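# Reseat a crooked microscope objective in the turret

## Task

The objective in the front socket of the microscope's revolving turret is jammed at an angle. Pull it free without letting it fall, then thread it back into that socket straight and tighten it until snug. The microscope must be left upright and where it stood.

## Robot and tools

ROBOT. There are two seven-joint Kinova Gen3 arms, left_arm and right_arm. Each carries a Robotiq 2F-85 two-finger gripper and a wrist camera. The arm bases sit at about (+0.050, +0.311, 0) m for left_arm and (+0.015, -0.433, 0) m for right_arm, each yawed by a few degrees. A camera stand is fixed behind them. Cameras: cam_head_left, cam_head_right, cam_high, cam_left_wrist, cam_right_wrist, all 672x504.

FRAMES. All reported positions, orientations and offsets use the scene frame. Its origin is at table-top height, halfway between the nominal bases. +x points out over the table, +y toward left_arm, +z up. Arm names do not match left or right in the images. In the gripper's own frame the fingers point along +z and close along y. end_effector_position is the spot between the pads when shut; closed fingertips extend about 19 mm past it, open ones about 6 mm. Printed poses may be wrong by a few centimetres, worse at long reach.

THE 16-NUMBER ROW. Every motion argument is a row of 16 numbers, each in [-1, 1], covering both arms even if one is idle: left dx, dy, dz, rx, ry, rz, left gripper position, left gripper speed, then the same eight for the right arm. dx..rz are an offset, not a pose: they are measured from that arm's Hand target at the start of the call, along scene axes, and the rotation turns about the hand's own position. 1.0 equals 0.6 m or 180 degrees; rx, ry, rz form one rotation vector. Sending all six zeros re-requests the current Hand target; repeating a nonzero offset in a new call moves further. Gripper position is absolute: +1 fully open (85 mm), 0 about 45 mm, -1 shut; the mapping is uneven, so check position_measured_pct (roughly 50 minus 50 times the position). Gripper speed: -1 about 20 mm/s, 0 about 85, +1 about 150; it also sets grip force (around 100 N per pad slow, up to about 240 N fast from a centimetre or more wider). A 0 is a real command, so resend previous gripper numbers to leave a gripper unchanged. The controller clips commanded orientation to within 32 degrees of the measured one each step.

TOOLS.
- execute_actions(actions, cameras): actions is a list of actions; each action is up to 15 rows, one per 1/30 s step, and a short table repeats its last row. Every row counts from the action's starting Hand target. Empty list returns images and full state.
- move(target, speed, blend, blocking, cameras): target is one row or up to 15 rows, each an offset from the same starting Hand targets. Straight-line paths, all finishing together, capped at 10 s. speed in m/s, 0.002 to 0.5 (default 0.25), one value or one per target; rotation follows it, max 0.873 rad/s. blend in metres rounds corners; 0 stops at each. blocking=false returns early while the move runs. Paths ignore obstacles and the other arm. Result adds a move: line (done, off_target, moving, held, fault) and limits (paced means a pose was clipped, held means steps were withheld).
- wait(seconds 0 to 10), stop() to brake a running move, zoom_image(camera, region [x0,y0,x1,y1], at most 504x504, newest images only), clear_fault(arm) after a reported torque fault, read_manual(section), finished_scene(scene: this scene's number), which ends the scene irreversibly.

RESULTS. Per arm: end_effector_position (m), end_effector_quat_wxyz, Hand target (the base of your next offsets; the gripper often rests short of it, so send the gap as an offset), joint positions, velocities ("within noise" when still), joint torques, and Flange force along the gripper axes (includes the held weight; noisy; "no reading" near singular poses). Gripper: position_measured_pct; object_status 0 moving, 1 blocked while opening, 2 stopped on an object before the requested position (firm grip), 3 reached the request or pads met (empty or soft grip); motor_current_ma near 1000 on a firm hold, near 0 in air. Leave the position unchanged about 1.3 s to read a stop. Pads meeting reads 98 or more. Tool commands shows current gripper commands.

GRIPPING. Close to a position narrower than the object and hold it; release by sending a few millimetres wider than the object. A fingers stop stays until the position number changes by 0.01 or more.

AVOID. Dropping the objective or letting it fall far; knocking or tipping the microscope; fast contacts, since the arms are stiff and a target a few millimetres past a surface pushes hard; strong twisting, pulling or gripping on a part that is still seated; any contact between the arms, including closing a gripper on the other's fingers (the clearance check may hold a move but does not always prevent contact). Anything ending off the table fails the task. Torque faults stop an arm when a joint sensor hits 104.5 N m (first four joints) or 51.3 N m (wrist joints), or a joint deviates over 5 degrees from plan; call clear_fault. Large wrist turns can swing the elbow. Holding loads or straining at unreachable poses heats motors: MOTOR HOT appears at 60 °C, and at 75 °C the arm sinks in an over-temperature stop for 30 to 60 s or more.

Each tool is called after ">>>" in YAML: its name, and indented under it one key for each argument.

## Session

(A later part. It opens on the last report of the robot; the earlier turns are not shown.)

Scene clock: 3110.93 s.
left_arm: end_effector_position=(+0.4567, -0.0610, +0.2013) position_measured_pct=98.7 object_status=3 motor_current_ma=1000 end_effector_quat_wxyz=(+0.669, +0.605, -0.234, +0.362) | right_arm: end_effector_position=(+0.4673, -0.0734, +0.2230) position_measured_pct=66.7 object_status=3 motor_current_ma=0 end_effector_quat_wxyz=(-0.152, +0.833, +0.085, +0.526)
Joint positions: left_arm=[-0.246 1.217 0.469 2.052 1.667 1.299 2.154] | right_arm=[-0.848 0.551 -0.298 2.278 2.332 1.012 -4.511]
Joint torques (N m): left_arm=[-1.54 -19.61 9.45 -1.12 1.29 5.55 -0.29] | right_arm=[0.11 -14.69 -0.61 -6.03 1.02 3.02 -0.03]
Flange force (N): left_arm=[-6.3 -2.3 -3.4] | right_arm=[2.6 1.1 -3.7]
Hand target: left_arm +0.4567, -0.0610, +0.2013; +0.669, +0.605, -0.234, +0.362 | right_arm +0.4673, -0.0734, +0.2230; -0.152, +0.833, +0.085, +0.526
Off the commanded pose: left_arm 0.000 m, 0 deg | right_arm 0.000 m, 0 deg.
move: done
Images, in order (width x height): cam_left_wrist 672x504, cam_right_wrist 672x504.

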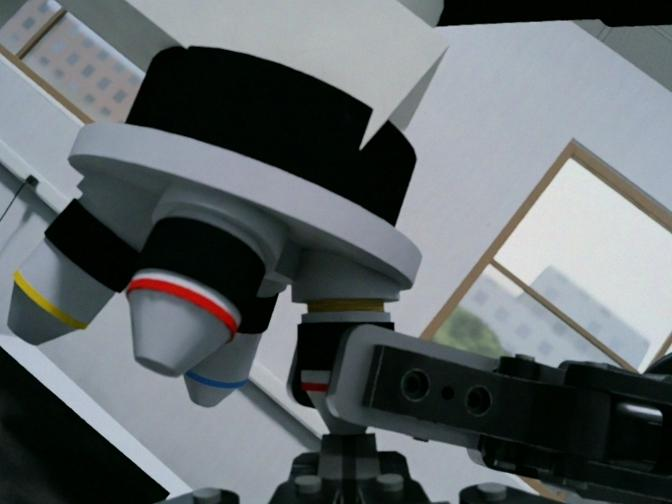

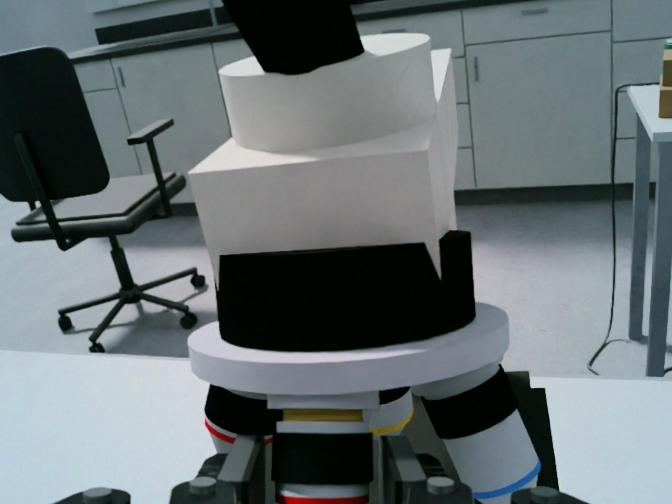

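>>> move:
  target: [0,0,0,0,0,0,-1,0,0,0,0,0,0,0,-0.6,-1]
  speed: 0.01
  cameras: ["cam_left_wrist","cam_right_wrist"]

>>> zoom_image:
  camera: "cam_left_wrist"
  region: [286, 285, 346, 335]

>>> zoom_image:
  camera: "cam_left_wrist"
  region: [346, 285, 406, 335]

>>> zoom_image:
  camera: "cam_right_wrist"
  region: [262, 385, 322, 435]

>>> zoom_image:
  camera: "cam_right_wrist"
  region: [322, 385, 382, 435]

Scene clock: 3127.40 s.
left_arm: end_effector_position=(+0.4567, -0.0610, +0.2013) position_measured_pct=98.7 object_status=3 motor_current_ma=1000 end_effector_quat_wxyz=(+0.669, +0.605, -0.234, +0.362) | right_arm: end_effector_position=(+0.4673, -0.0734, +0.2230) position_measured_pct=74.5 object_status=0 motor_current_ma=1000 end_effector_quat_wxyz=(-0.152, +0.833, +0.085, +0.526)
Joint positions: left_arm=[-0.246 1.217 0.469 2.052 1.667 1.299 2.154] | right_arm=[-0.848 0.551 -0.298 2.278 2.332 1.012 -4.511]
Joint torques (N m): left_arm=[-0.32 -18.86 9.11 -0.49 0.88 4.77 -0.24] | right_arm=[0.51 -13.02 -0.34 -7.33 1.22 2.62 -0.09]
Flange force (N): left_arm=[-3.7 -2.1 -4.6] | right_arm=[3.4 2.2 -11.1]
Hand target: left_arm +0.4567, -0.0610, +0.2013; +0.669, +0.605, -0.234, +0.362 | right_arm +0.4673, -0.0734, +0.2230; -0.152, +0.833, +0.085, +0.526
Off the commanded pose: left_arm 0.000 m, 0 deg | right_arm 0.000 m, 0 deg.
move: done
Images, in order (width x height): cam_left_wrist 672x504, cam_right_wrist 672x504.

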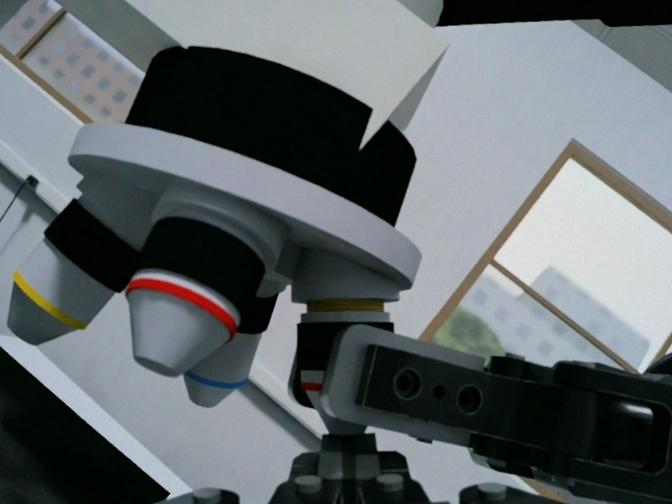

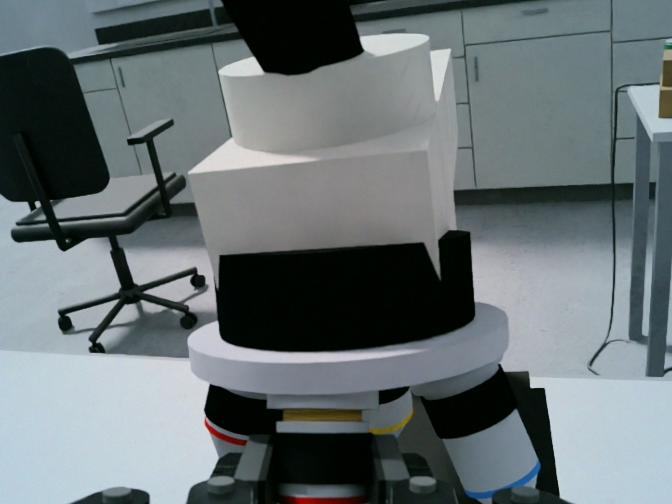

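Scaled by 8.400.

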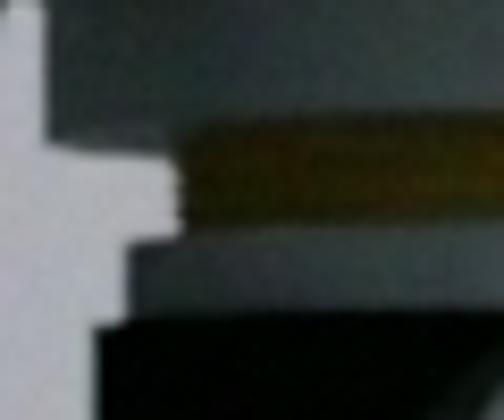

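Scaled by 8.400.

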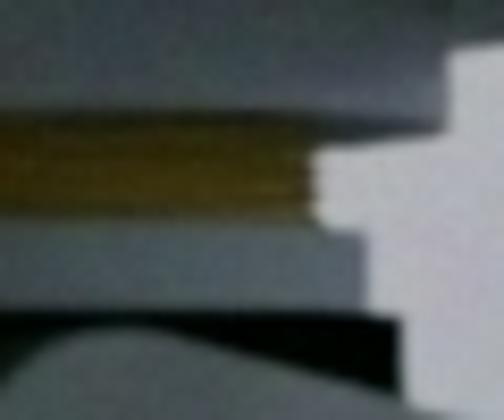

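Scaled by 8.400.

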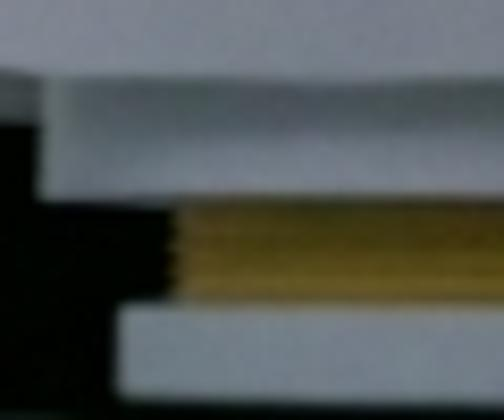

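Scaled by 8.400.

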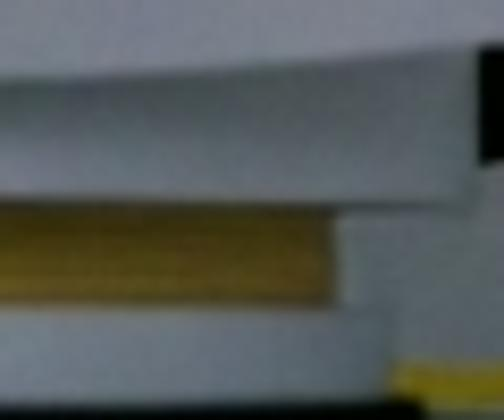

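>>> move:
  target: [0,0,0,0,0,0,-1,0,-0.00077,-0.00037,0.00067,0,0,0,-0.6,-1]
  speed: 0.01

Scene clock: 3145.83 s.
left_arm: end_effector_position=(+0.4567, -0.0611, +0.2013) position_measured_pct=98.7 object_status=3 motor_current_ma=1000 end_effector_quat_wxyz=(+0.669, +0.605, -0.234, +0.362) | right_arm: end_effector_position=(+0.4669, -0.0737, +0.2234) position_measured_pct=74.5 object_status=2 motor_current_ma=1000 end_effector_quat_wxyz=(-0.152, +0.833, +0.085, +0.526)
Joint positions: left_arm=[-0.246 1.217 0.469 2.052 1.667 1.299 2.154] | right_arm=[-0.849 0.549 -0.298 2.279 2.331 1.011 -4.511]
Joint torques (N m): left_arm=[-3.77 -19.36 7.89 -2.44 2.49 5.28 -0.24] | right_arm=[-0.59 -18.25 -1.14 -5.37 1.06 4.16 0.03]
Flange force (N): left_arm=[-7.6 1.2 -1.3] | right_arm=[-0.8 0.8 6.5]
Hand target: left_arm +0.4567, -0.0610, +0.2013; +0.669, +0.605, -0.234, +0.362 | right_arm +0.4669, -0.0736, +0.2234; -0.152, +0.833, +0.085, +0.526
Off the commanded pose: left_arm 0.000 m, 0 deg | right_arm 0.000 m, 0 deg.
move: done

>>> move:
  target: [0,0,0,0,0,0,-1,0,0.00045,0.00021,-0.00039,0,0,0,-0.6,-1]
  speed: 0.01

Scene clock: 3151.37 s.
left_arm: end_effector_position=(+0.4567, -0.0610, +0.2013) position_measured_pct=98.7 object_status=3 motor_current_ma=1000 end_effector_quat_wxyz=(+0.669, +0.605, -0.234, +0.362) | right_arm: end_effector_position=(+0.4671, -0.0735, +0.2232) position_measured_pct=74.5 object_status=2 motor_current_ma=1000 end_effector_quat_wxyz=(-0.152, +0.833, +0.085, +0.526)
Joint positions: left_arm=[-0.246 1.217 0.469 2.052 1.667 1.299 2.154] | right_arm=[-0.849 0.55 -0.298 2.278 2.332 1.011 -4.511]
Joint torques (N m): left_arm=[-1.47 -19.39 9.18 -1.3 1.44 5.24 -0.21] | right_arm=[-0.61 -15.23 -1.26 -6.41 1.39 3.09 -0.05]
Flange force (N): left_arm=[-6.1 -1.3 -4.0] | right_arm=[2.2 2.3 -2.9]
Hand target: left_arm +0.4567, -0.0610, +0.2013; +0.669, +0.605, -0.234, +0.362 | right_arm +0.4671, -0.0735, +0.2232; -0.152, +0.833, +0.085, +0.526
Off the commanded pose: left_arm 0.000 m, 0 deg | right_arm 0.000 m, 0 deg.
move: done

>>> move:
  target:
    - [0,0,0,0,0,0,-1,0,0.00125,-0.00233,-0.00088,0.04265,0.00413,0.05107,-0.6,-1]
    - [0,0,0,0,0,0,-1,0,0.00285,-0.00447,-0.00208,0.08885,0.00861,0.10639,-0.6,-1]
    - [0,0,0,0,0,0,-1,0,0.00503,-0.00622,-0.00378,0.14216,0.01378,0.17022,-0.6,-1]
  speed: 0.15
  blend: 0.002
  cameras: ["cam_left_wrist","cam_right_wrist"]

>>> zoom_image:
  camera: "cam_right_wrist"
  region: [262, 385, 322, 435]

>>> zoom_image:
  camera: "cam_right_wrist"
  region: [322, 385, 382, 435]

>>> zoom_image:
  camera: "cam_left_wrist"
  region: [286, 285, 346, 335]

>>> zoom_image:
  camera: "cam_left_wrist"
  region: [346, 285, 406, 335]

Scene clock: 3190.93 s.
left_arm: end_effector_position=(+0.4567, -0.0610, +0.2013) position_measured_pct=98.7 object_status=3 motor_current_ma=1000 end_effector_quat_wxyz=(+0.669, +0.605, -0.234, +0.362) | right_arm: end_effector_position=(+0.4701, -0.0772, +0.2209) position_measured_pct=74.5 object_status=2 motor_current_ma=1000 end_effector_quat_wxyz=(-0.464, +0.738, +0.180, +0.455)
Joint positions: left_arm=[-0.246 1.217 0.469 2.052 1.667 1.299 2.154] | right_arm=[-0.135 0.817 -0.41 2.303 3.773 1.185 -5.067]
Joint torques (N m): left_arm=[-0.05 -17.99 8.03 -0.42 0.88 3.88 -0.21] | right_arm=[0.28 -17.03 -4.62 -5.93 0.47 4.69 -0.02]
Flange force (N): left_arm=[-1.5 -0.4 -4.5] | right_arm=[-2.0 -2.4 -4.6]
Hand target: left_arm +0.4567, -0.0610, +0.2013; +0.669, +0.605, -0.234, +0.362 | right_arm +0.4701, -0.0772, +0.2209; -0.464, +0.738, +0.180, +0.455
Off the commanded pose: left_arm 0.000 m, 0 deg | right_arm 0.000 m, 0 deg.
move: done
Images, in order (width x height): cam_left_wrist 672x504, cam_right_wrist 672x504.

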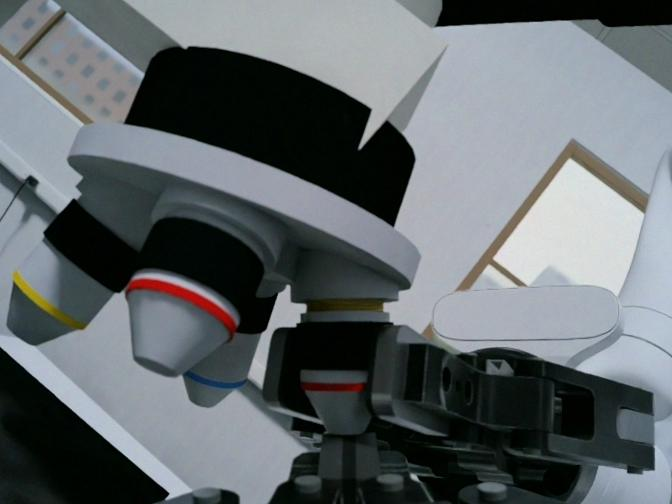

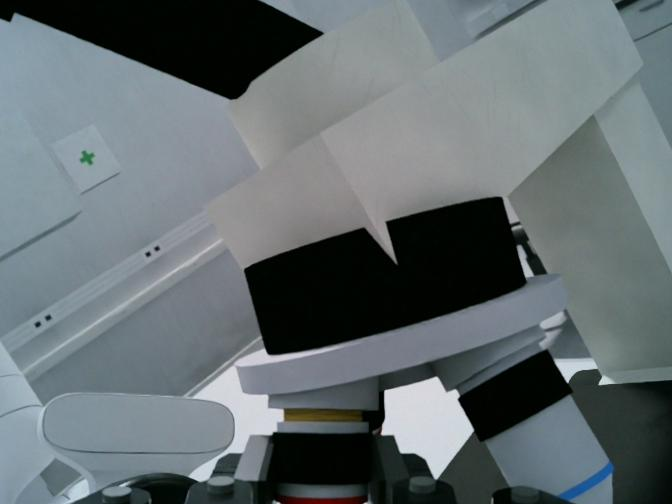

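Scaled by 8.400.

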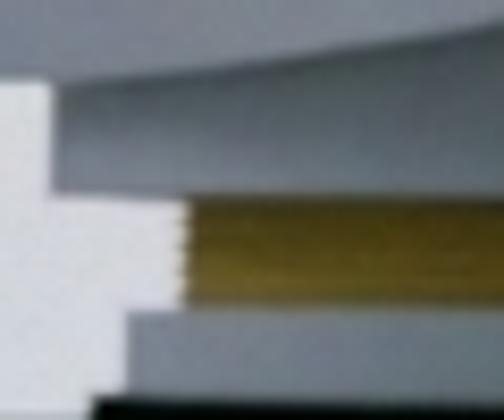

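Scaled by 8.400.

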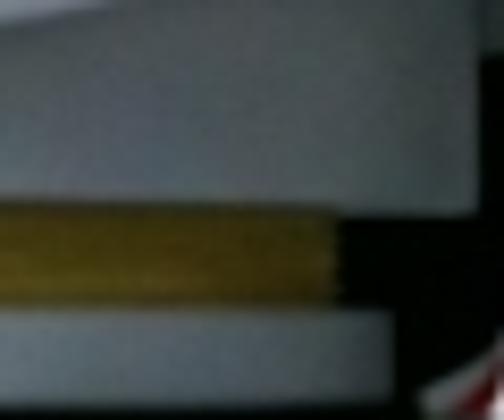

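Scaled by 8.400.

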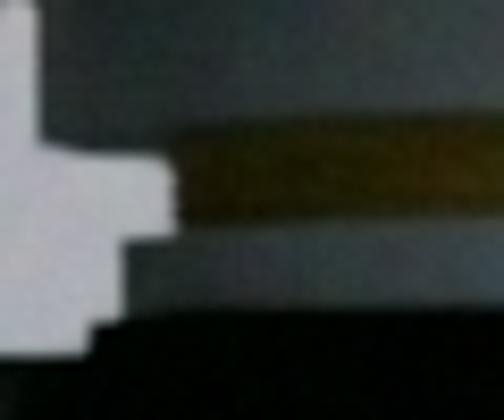

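Scaled by 8.400.

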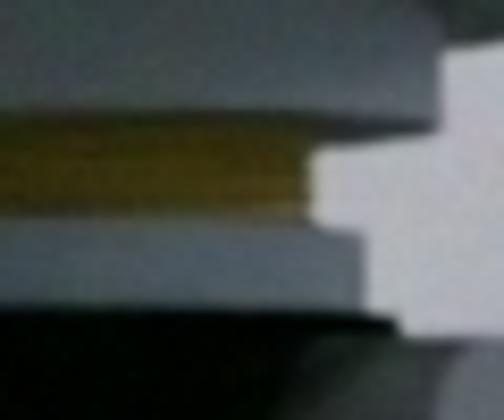

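>>> zoom_image:
  camera: "cam_right_wrist"
  region: [260, 395, 390, 440]

>>> zoom_image:
  camera: "cam_left_wrist"
  region: [280, 285, 410, 335]

Scaled by 3.877.

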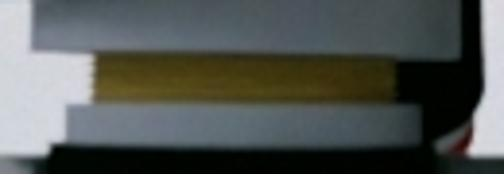

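Scaled by 3.877.

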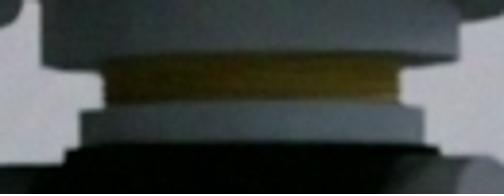

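>>> move:
  target: [-0.00085,-0.00008,-0.00102,0,0,0,-1,0,0,0,0,0,0,0,-0.6,-1]
  speed: 0.01
  cameras: ["cam_left_wrist","cam_right_wrist"]

>>> zoom_image:
  camera: "cam_right_wrist"
  region: [262, 385, 322, 435]

>>> zoom_image:
  camera: "cam_right_wrist"
  region: [322, 385, 382, 435]

>>> zoom_image:
  camera: "cam_left_wrist"
  region: [280, 285, 410, 335]

Scene clock: 3261.20 s.
left_arm: end_effector_position=(+0.4562, -0.0611, +0.2007) position_measured_pct=98.7 object_status=3 motor_current_ma=1000 end_effector_quat_wxyz=(+0.669, +0.605, -0.234, +0.362) | right_arm: end_effector_position=(+0.4701, -0.0772, +0.2209) position_measured_pct=74.5 object_status=2 motor_current_ma=1000 end_effector_quat_wxyz=(-0.464, +0.738, +0.180, +0.455)
Joint positions: left_arm=[-0.246 1.219 0.469 2.053 1.667 1.3 2.151] | right_arm=[-0.135 0.817 -0.41 2.302 3.773 1.185 -5.067]
Joint torques (N m): left_arm=[0.6 -16.58 6.61 0.52 0.25 2.59 -0.22] | right_arm=[1.76 -18.19 -4.13 -8.13 -0.4 5.53 -0.06]
Flange force (N): left_arm=[2.7 0.3 -2.9] | right_arm=[-6.0 -4.3 -6.5]
Hand target: left_arm +0.4562, -0.0611, +0.2007; +0.669, +0.605, -0.234, +0.362 | right_arm +0.4702, -0.0772, +0.2209; -0.464, +0.738, +0.180, +0.455
Off the commanded pose: left_arm 0.000 m, 0 deg | right_arm 0.000 m, 0 deg.
move: done
Images, in order (width x height): cam_left_wrist 672x504, cam_right_wrist 672x504.

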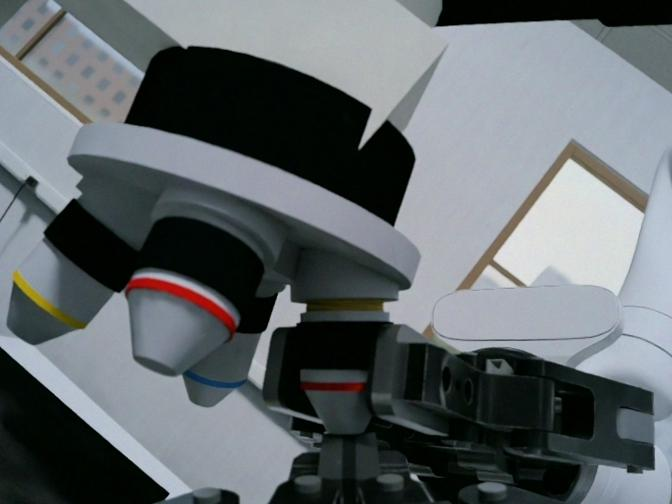

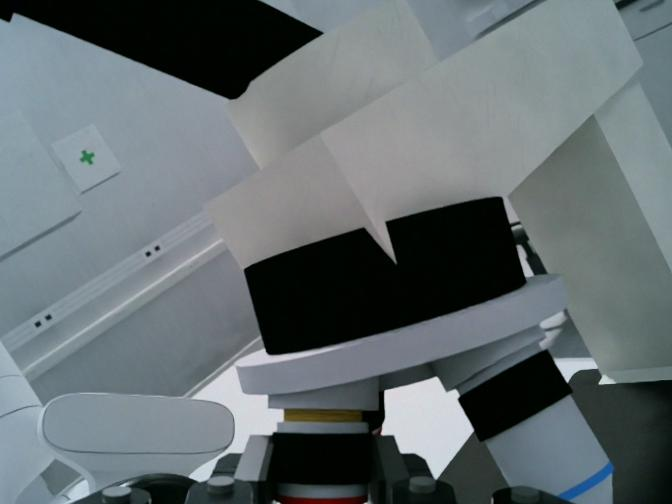

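Scaled by 8.400.

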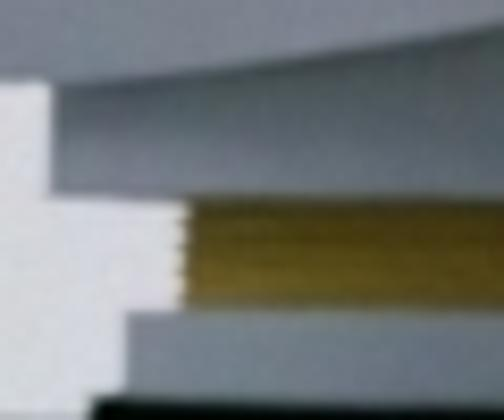

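Scaled by 8.400.

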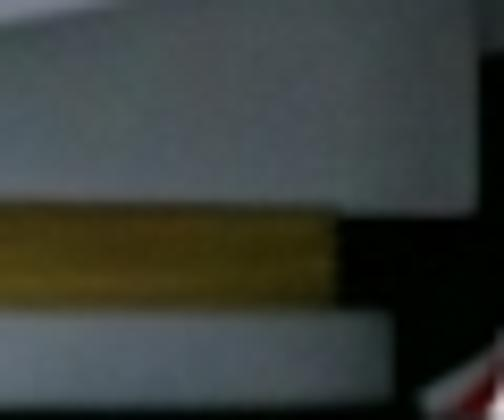

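Scaled by 3.877.

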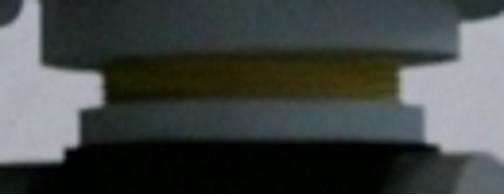

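>>> move:
  target: [0,0,0,0,0,0,-1,0,-0.00048,0.00035,0.00038,0.00393,0.0066,-0.00119,-0.6,-1]
  speed: 0.02
  cameras: ["cam_left_wrist","cam_right_wrist"]

>>> zoom_image:
  camera: "cam_right_wrist"
  region: [262, 385, 322, 435]

>>> zoom_image:
  camera: "cam_right_wrist"
  region: [322, 385, 382, 435]

>>> zoom_image:
  camera: "cam_left_wrist"
  region: [280, 285, 410, 335]

Scene clock: 3278.17 s.
left_arm: end_effector_position=(+0.4562, -0.0611, +0.2007) position_measured_pct=98.7 object_status=3 motor_current_ma=1000 end_effector_quat_wxyz=(+0.669, +0.605, -0.234, +0.362) | right_arm: end_effector_position=(+0.4699, -0.0770, +0.2211) position_measured_pct=74.5 object_status=2 motor_current_ma=1000 end_effector_quat_wxyz=(-0.470, +0.740, +0.171, +0.450)
Joint positions: left_arm=[-0.246 1.219 0.469 2.053 1.667 1.3 2.151] | right_arm=[-0.131 0.818 -0.417 2.303 3.771 1.182 -5.087]
Joint torques (N m): left_arm=[0.45 -16.7 6.58 0.3 0.5 2.66 -0.26] | right_arm=[0.69 -18.92 -5.37 -7.73 0.35 5.98 -0.03]
Flange force (N): left_arm=[2.4 0.5 -3.3] | right_arm=[-6.1 -1.4 -5.5]
Hand target: left_arm +0.4562, -0.0611, +0.2007; +0.669, +0.605, -0.234, +0.362 | right_arm +0.4699, -0.0770, +0.2211; -0.470, +0.740, +0.171, +0.450
Off the commanded pose: left_arm 0.000 m, 0 deg | right_arm 0.000 m, 0 deg.
move: done
Images, in order (width x height): cam_left_wrist 672x504, cam_right_wrist 672x504.

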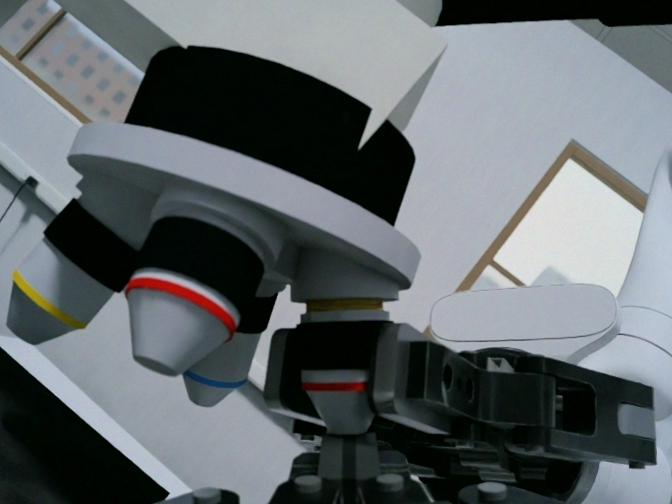

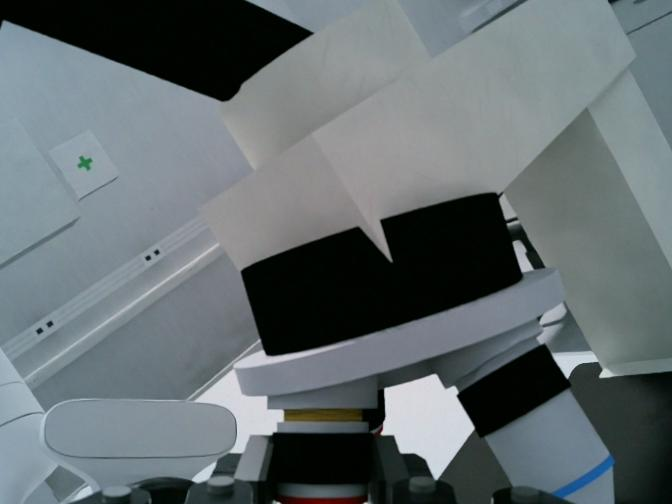

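Scaled by 8.400.

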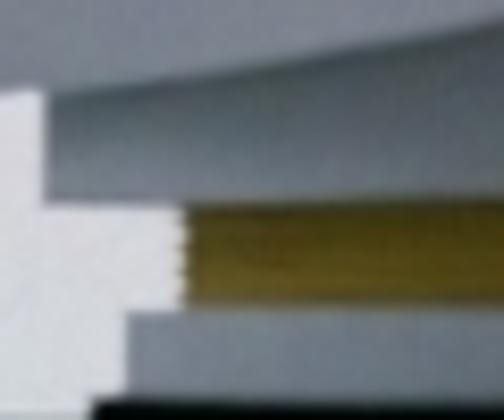

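Scaled by 8.400.

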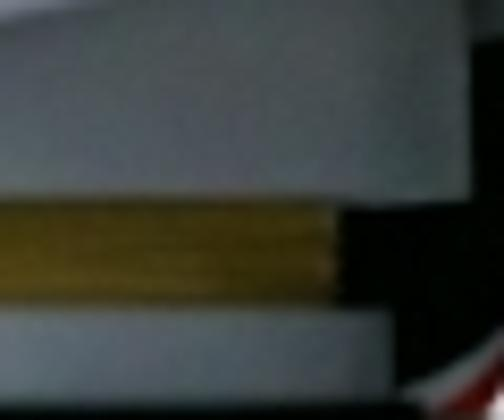

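Scaled by 3.877.

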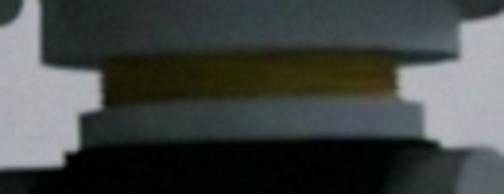

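>>> zoom_image:
  camera: "cam_left_wrist"
  region: [286, 285, 346, 335]

>>> zoom_image:
  camera: "cam_left_wrist"
  region: [346, 285, 406, 335]

Scaled by 8.400.

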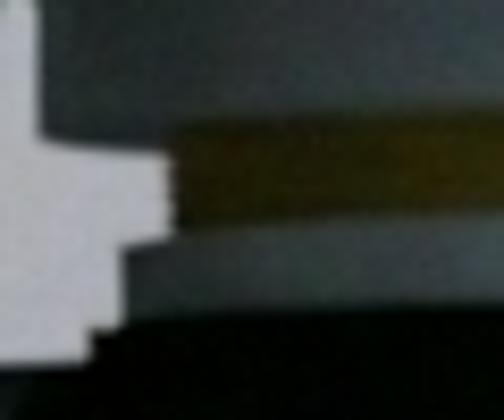

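Scaled by 8.400.

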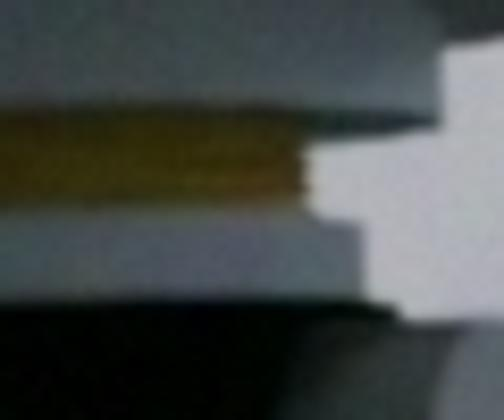

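>>> zoom_image:
  camera: "cam_right_wrist"
  region: [262, 400, 292, 430]

>>> zoom_image:
  camera: "cam_right_wrist"
  region: [355, 400, 385, 430]

>>> zoom_image:
  camera: "cam_left_wrist"
  region: [284, 293, 314, 323]

>>> zoom_image:
  camera: "cam_left_wrist"
  region: [376, 293, 406, 323]

Scaled by 16.800.

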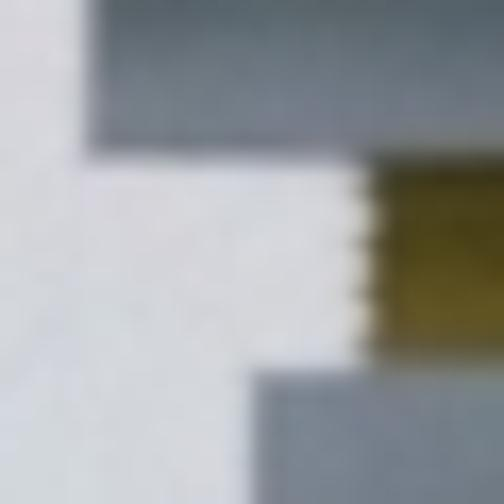

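Scaled by 16.800.

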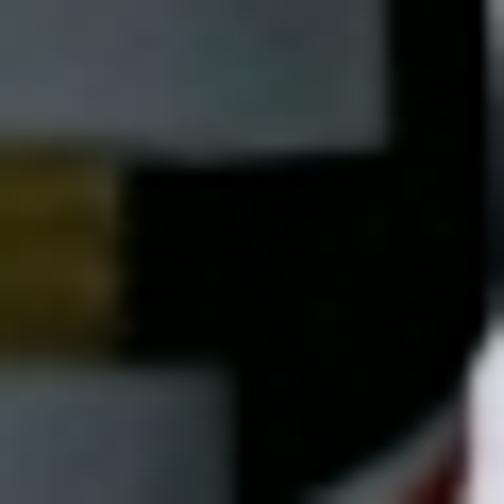

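Scaled by 16.800.

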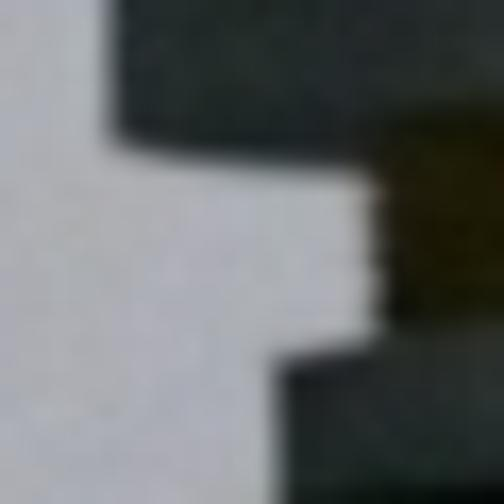

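Scaled by 16.800.

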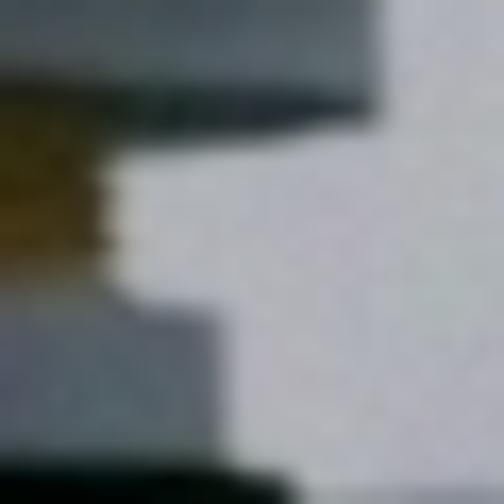

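>>> zoom_image:
  camera: "cam_left_wrist"
  region: [330, 293, 360, 323]

>>> zoom_image:
  camera: "cam_right_wrist"
  region: [308, 400, 338, 430]

Scaled by 16.800.

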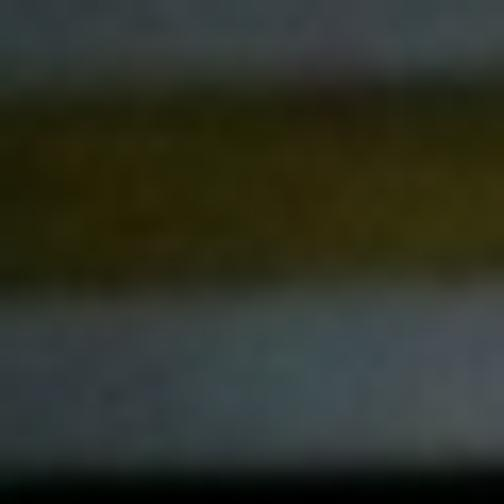

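Scaled by 16.800.

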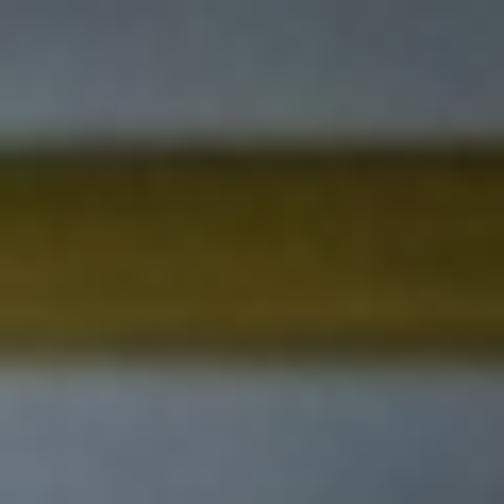

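>>> move:
  target: [0.00117,0.00011,0.0014,0,0,0,-1,0,0,0,0,0,0,0,-0.6,-1]
  speed: 0.01

Scene clock: 3479.40 s.
left_arm: end_effector_position=(+0.4569, -0.0610, +0.2015) position_measured_pct=98.7 object_status=3 motor_current_ma=1000 end_effector_quat_wxyz=(+0.669, +0.605, -0.234, +0.362) | right_arm: end_effector_position=(+0.4699, -0.0770, +0.2211) position_measured_pct=74.5 object_status=2 motor_current_ma=1000 end_effector_quat_wxyz=(-0.470, +0.740, +0.171, +0.450)
Joint positions: left_arm=[-0.246 1.217 0.469 2.052 1.667 1.299 2.155] | right_arm=[-0.131 0.818 -0.417 2.303 3.771 1.182 -5.087]
Joint torques (N m): left_arm=[-2.02 -18.86 8.18 -1.86 1.99 4.75 -0.26] | right_arm=[-0.62 -16.58 -5.07 -3.76 1.25 4.11 0]
Flange force (N): left_arm=[-5.3 0.9 -3.8] | right_arm=[0.4 0.0 -1.0]
Hand target: left_arm +0.4569, -0.0610, +0.2015; +0.669, +0.605, -0.234, +0.362 | right_arm +0.4699, -0.0770, +0.2211; -0.470, +0.740, +0.171, +0.450
Off the commanded pose: left_arm 0.000 m, 0 deg | right_arm 0.000 m, 0 deg.
move: done

>>> move:
  target: [0,0,0,0,0,0,-1,0,0,0,0,0,0,0,-0.33,-1]
  speed: 0.01
  cameras: ["cam_left_wrist","cam_right_wrist"]

>>> zoom_image:
  camera: "cam_right_wrist"
  region: [262, 400, 292, 430]

>>> zoom_image:
  camera: "cam_right_wrist"
  region: [355, 400, 385, 430]

>>> zoom_image:
  camera: "cam_left_wrist"
  region: [284, 293, 314, 323]

>>> zoom_image:
  camera: "cam_left_wrist"
  region: [376, 293, 406, 323]

Scene clock: 3486.47 s.
left_arm: end_effector_position=(+0.4569, -0.0610, +0.2015) position_measured_pct=98.7 object_status=3 motor_current_ma=1000 end_effector_quat_wxyz=(+0.669, +0.605, -0.234, +0.362) | right_arm: end_effector_position=(+0.4699, -0.0770, +0.2212) position_measured_pct=66.7 object_status=0 motor_current_ma=0 end_effector_quat_wxyz=(-0.470, +0.740, +0.171, +0.450)
Joint positions: left_arm=[-0.246 1.217 0.469 2.052 1.667 1.299 2.155] | right_arm=[-0.131 0.818 -0.417 2.303 3.771 1.182 -5.087]
Joint torques (N m): left_arm=[-1.38 -19.42 9.19 -1.5 1.58 5.3 -0.26] | right_arm=[0.13 -15.3 -3.93 -3.61 0.68 3.36 0]
Flange force (N): left_arm=[-6.1 -0.9 -4.6] | right_arm=[1.8 -2.8 -1.7]
Hand target: left_arm +0.4569, -0.0610, +0.2015; +0.669, +0.605, -0.234, +0.362 | right_arm +0.4699, -0.0770, +0.2211; -0.470, +0.740, +0.171, +0.450
Off the commanded pose: left_arm 0.000 m, 0 deg | right_arm 0.000 m, 0 deg.
move: done
Images, in order (width x height): cam_left_wrist 672x504, cam_right_wrist 672x504.

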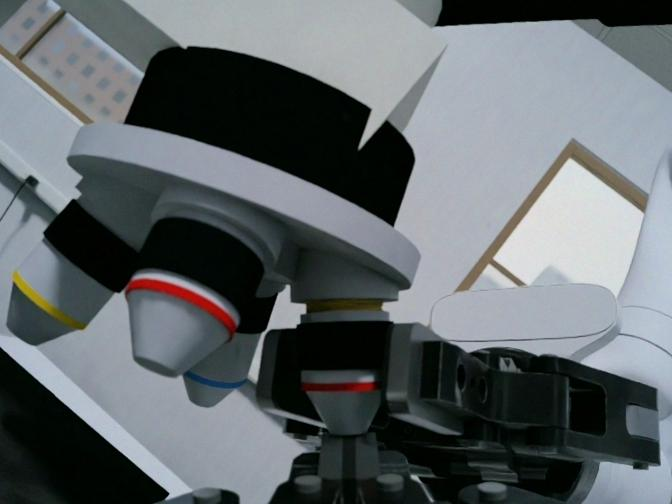

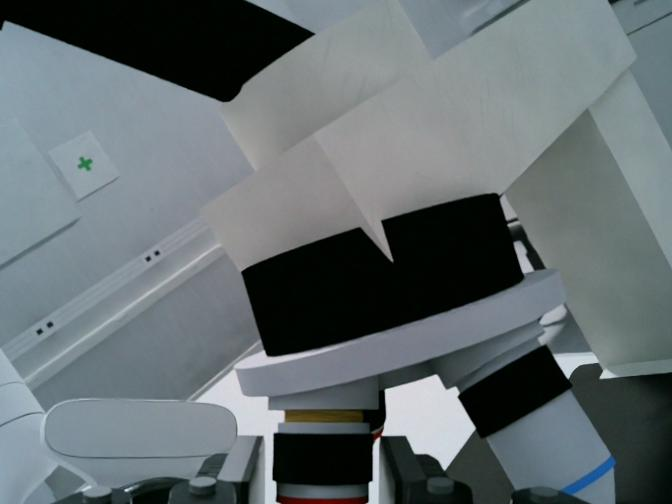

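Scaled by 16.800.

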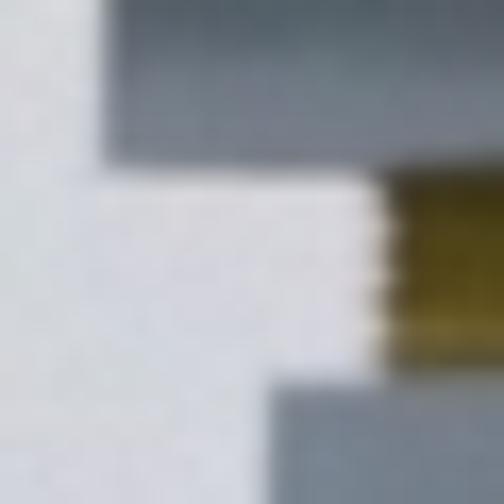

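Scaled by 16.800.

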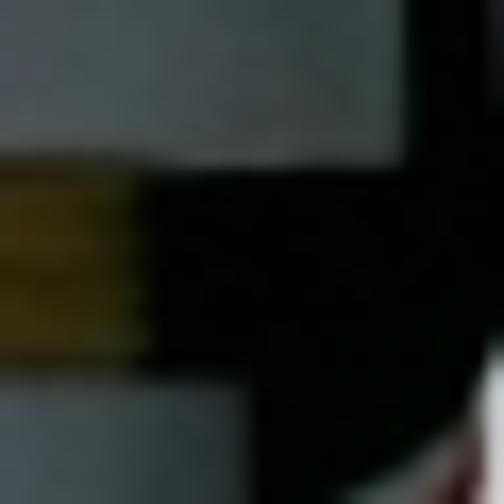

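Scaled by 16.800.

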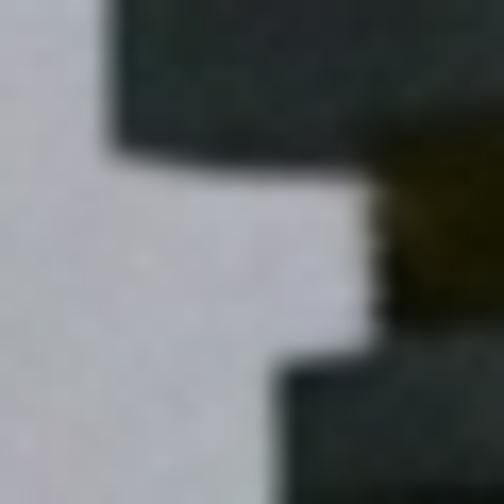

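Scaled by 16.800.

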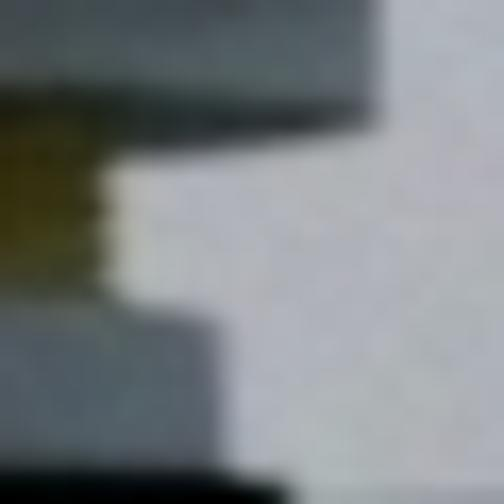

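>>> move:
  target: [0,0,0,0,0,0,-1,0,-0.0017,0.0014,0.00132,-0.05791,-0.01127,-0.06212,-0.33,-1]
  speed: 0.1
  cameras: ["cam_right_wrist"]

>>> zoom_image:
  camera: "cam_right_wrist"
  region: [262, 400, 292, 430]

>>> zoom_image:
  camera: "cam_right_wrist"
  region: [355, 400, 385, 430]

>>> move:
  target: [0,0,0,0,0,0,-1,0,-0.0016,0.00213,0.0012,-0.0462,-0.00448,-0.05532,-0.33,-1]
  speed: 0.1
  cameras: ["cam_right_wrist"]

>>> zoom_image:
  camera: "cam_right_wrist"
  region: [262, 400, 292, 430]

>>> zoom_image:
  camera: "cam_right_wrist"
  region: [355, 400, 385, 430]

>>> move:
  target: [0,0,0,0,0,0,-1,0,-0.00125,0.00233,0.00088,-0.04265,-0.00413,-0.05107,-0.33,-1]
  speed: 0.1
  cameras: ["cam_right_wrist"]

>>> zoom_image:
  camera: "cam_right_wrist"
  region: [262, 400, 292, 430]

>>> zoom_image:
  camera: "cam_right_wrist"
  region: [355, 400, 385, 430]

Scene clock: 3518.10 s.
left_arm: end_effector_position=(+0.4569, -0.0610, +0.2015) position_measured_pct=98.7 object_status=3 motor_current_ma=1000 end_effector_quat_wxyz=(+0.669, +0.605, -0.234, +0.362) | right_arm: end_effector_position=(+0.4689, -0.0762, +0.2219) position_measured_pct=66.7 object_status=3 motor_current_ma=0 end_effector_quat_wxyz=(-0.352, +0.785, +0.147, +0.489)
Joint positions: left_arm=[-0.246 1.217 0.469 2.052 1.667 1.299 2.155] | right_arm=[-0.373 0.673 -0.39 2.39 3.264 1.141 -4.919]
Joint torques (N m): left_arm=[-1.42 -19.49 9.18 -1.4 1.64 5.25 -0.29] | right_arm=[0.15 -14.56 -2.44 -4.63 0.76 3.28 -0.03]
Flange force (N): left_arm=[-6.1 -1.5 -4.6] | right_arm=[2.7 -2.3 -2.7]
Hand target: left_arm +0.4569, -0.0610, +0.2015; +0.669, +0.605, -0.234, +0.362 | right_arm +0.4688, -0.0762, +0.2219; -0.352, +0.785, +0.147, +0.489
Off the commanded pose: left_arm 0.000 m, 0 deg | right_arm 0.000 m, 0 deg.
move: done
Images, in order (width x height): cam_right_wrist 672x504.

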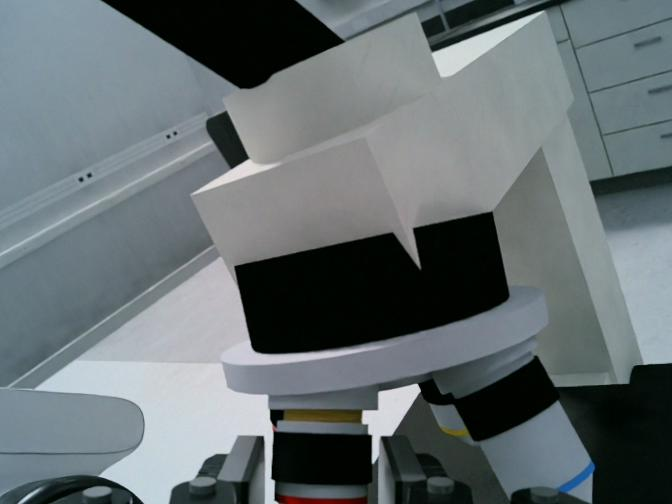

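Scaled by 16.800.

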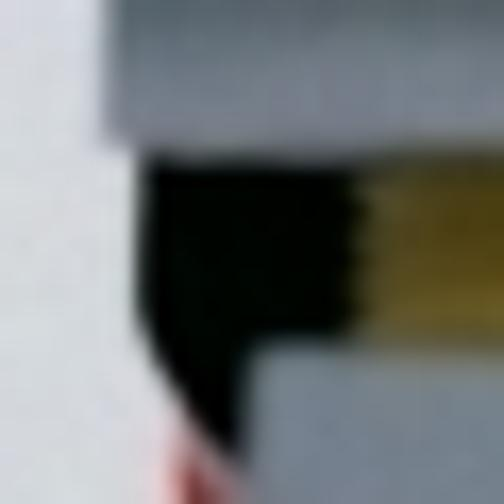

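Scaled by 16.800.

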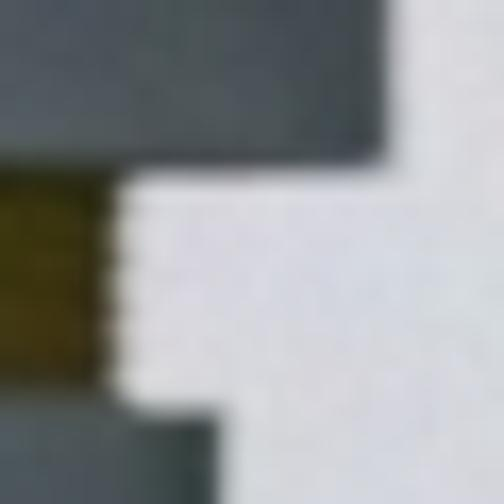

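Scene clock: 3519.63 s.
left_arm: end_effector_position=(+0.4569, -0.0610, +0.2015) position_measured_pct=98.7 object_status=3 motor_current_ma=1000 end_effector_quat_wxyz=(+0.669, +0.605, -0.234, +0.362) | right_arm: end_effector_position=(+0.4679, -0.0749, +0.2226) position_measured_pct=66.7 object_status=3 motor_current_ma=0 end_effector_quat_wxyz=(-0.249, +0.814, +0.116, +0.511)
Joint positions: left_arm=[-0.246 1.217 0.469 2.052 1.667 1.299 2.155] | right_arm=[-0.628 0.581 -0.35 2.371 2.783 1.06 -4.754]
Joint torques (N m): left_arm=[-1.48 -19.48 9.12 -1.43 1.56 5.2 -0.29] | right_arm=[0.11 -14.34 -1.38 -5.49 0.76 3.18 -0.02]
Flange force (N): left_arm=[-6.1 -1.2 -4.3] | right_arm=[3.1 -0.7 -3.6]
Hand target: left_arm +0.4569, -0.0610, +0.2015; +0.669, +0.605, -0.234, +0.362 | right_arm +0.4679, -0.0749, +0.2226; -0.249, +0.814, +0.116, +0.511
Off the commanded pose: left_arm 0.000 m, 0 deg | right_arm 0.000 m, 0 deg.
move: done
Images, in order (width x height): cam_right_wrist 672x504.

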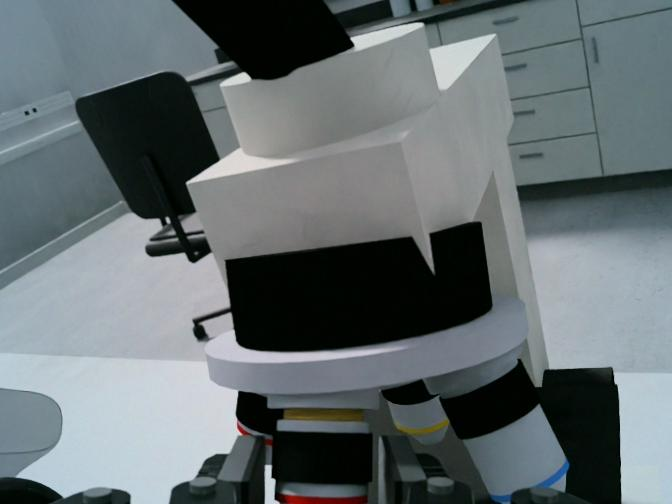

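Scaled by 16.800.

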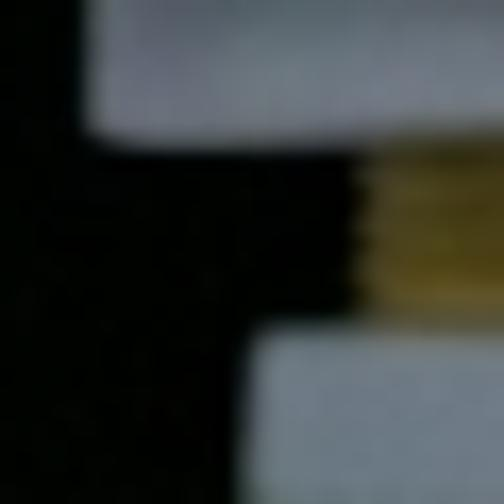

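Scaled by 16.800.

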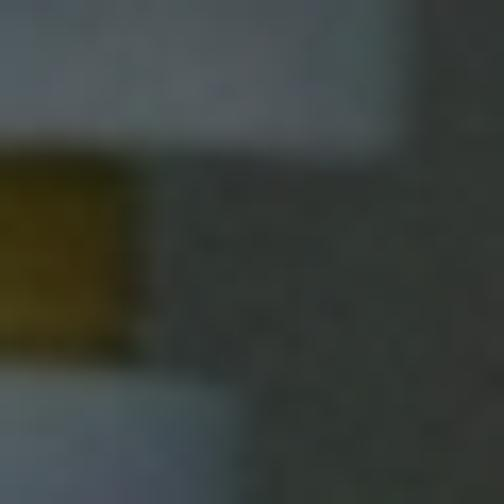

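Scene clock: 3521.07 s.
left_arm: end_effector_position=(+0.4569, -0.0610, +0.2015) position_measured_pct=98.7 object_status=3 motor_current_ma=1000 end_effector_quat_wxyz=(+0.669, +0.605, -0.234, +0.362) | right_arm: end_effector_position=(+0.4671, -0.0735, +0.2231) position_measured_pct=66.7 object_status=3 motor_current_ma=0 end_effector_quat_wxyz=(-0.152, +0.833, +0.085, +0.526)
Joint positions: left_arm=[-0.246 1.217 0.469 2.052 1.667 1.299 2.155] | right_arm=[-0.854 0.549 -0.291 2.279 2.333 1.009 -4.515]
Joint torques (N m): left_arm=[-1.37 -19.41 9.19 -1.45 1.56 5.22 -0.26] | right_arm=[0.13 -14.66 -0.58 -6.01 0.99 3.05 -0.02]
Flange force (N): left_arm=[-6.1 -1.0 -4.5] | right_arm=[2.7 1.1 -3.7]
Hand target: left_arm +0.4569, -0.0610, +0.2015; +0.669, +0.605, -0.234, +0.362 | right_arm +0.4671, -0.0735, +0.2231; -0.152, +0.833, +0.085, +0.526
Off the commanded pose: left_arm 0.000 m, 0 deg | right_arm 0.000 m, 0 deg.
move: done
Images, in order (width x height): cam_right_wrist 672x504.

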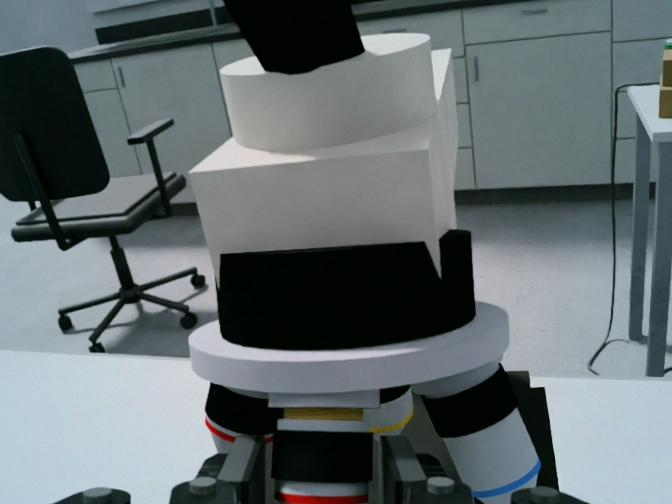

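Scaled by 16.800.

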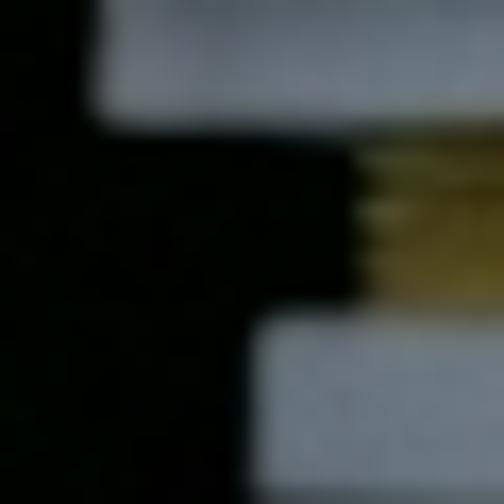

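Scaled by 16.800.

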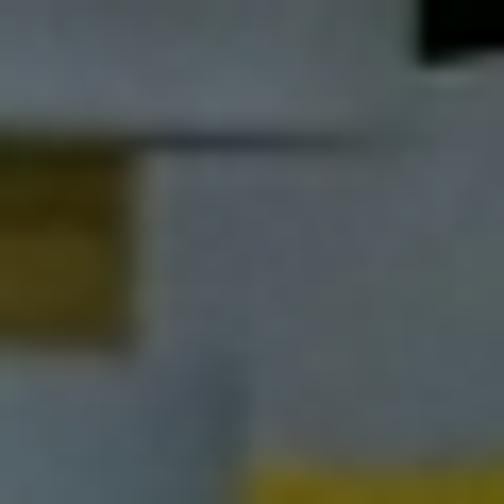

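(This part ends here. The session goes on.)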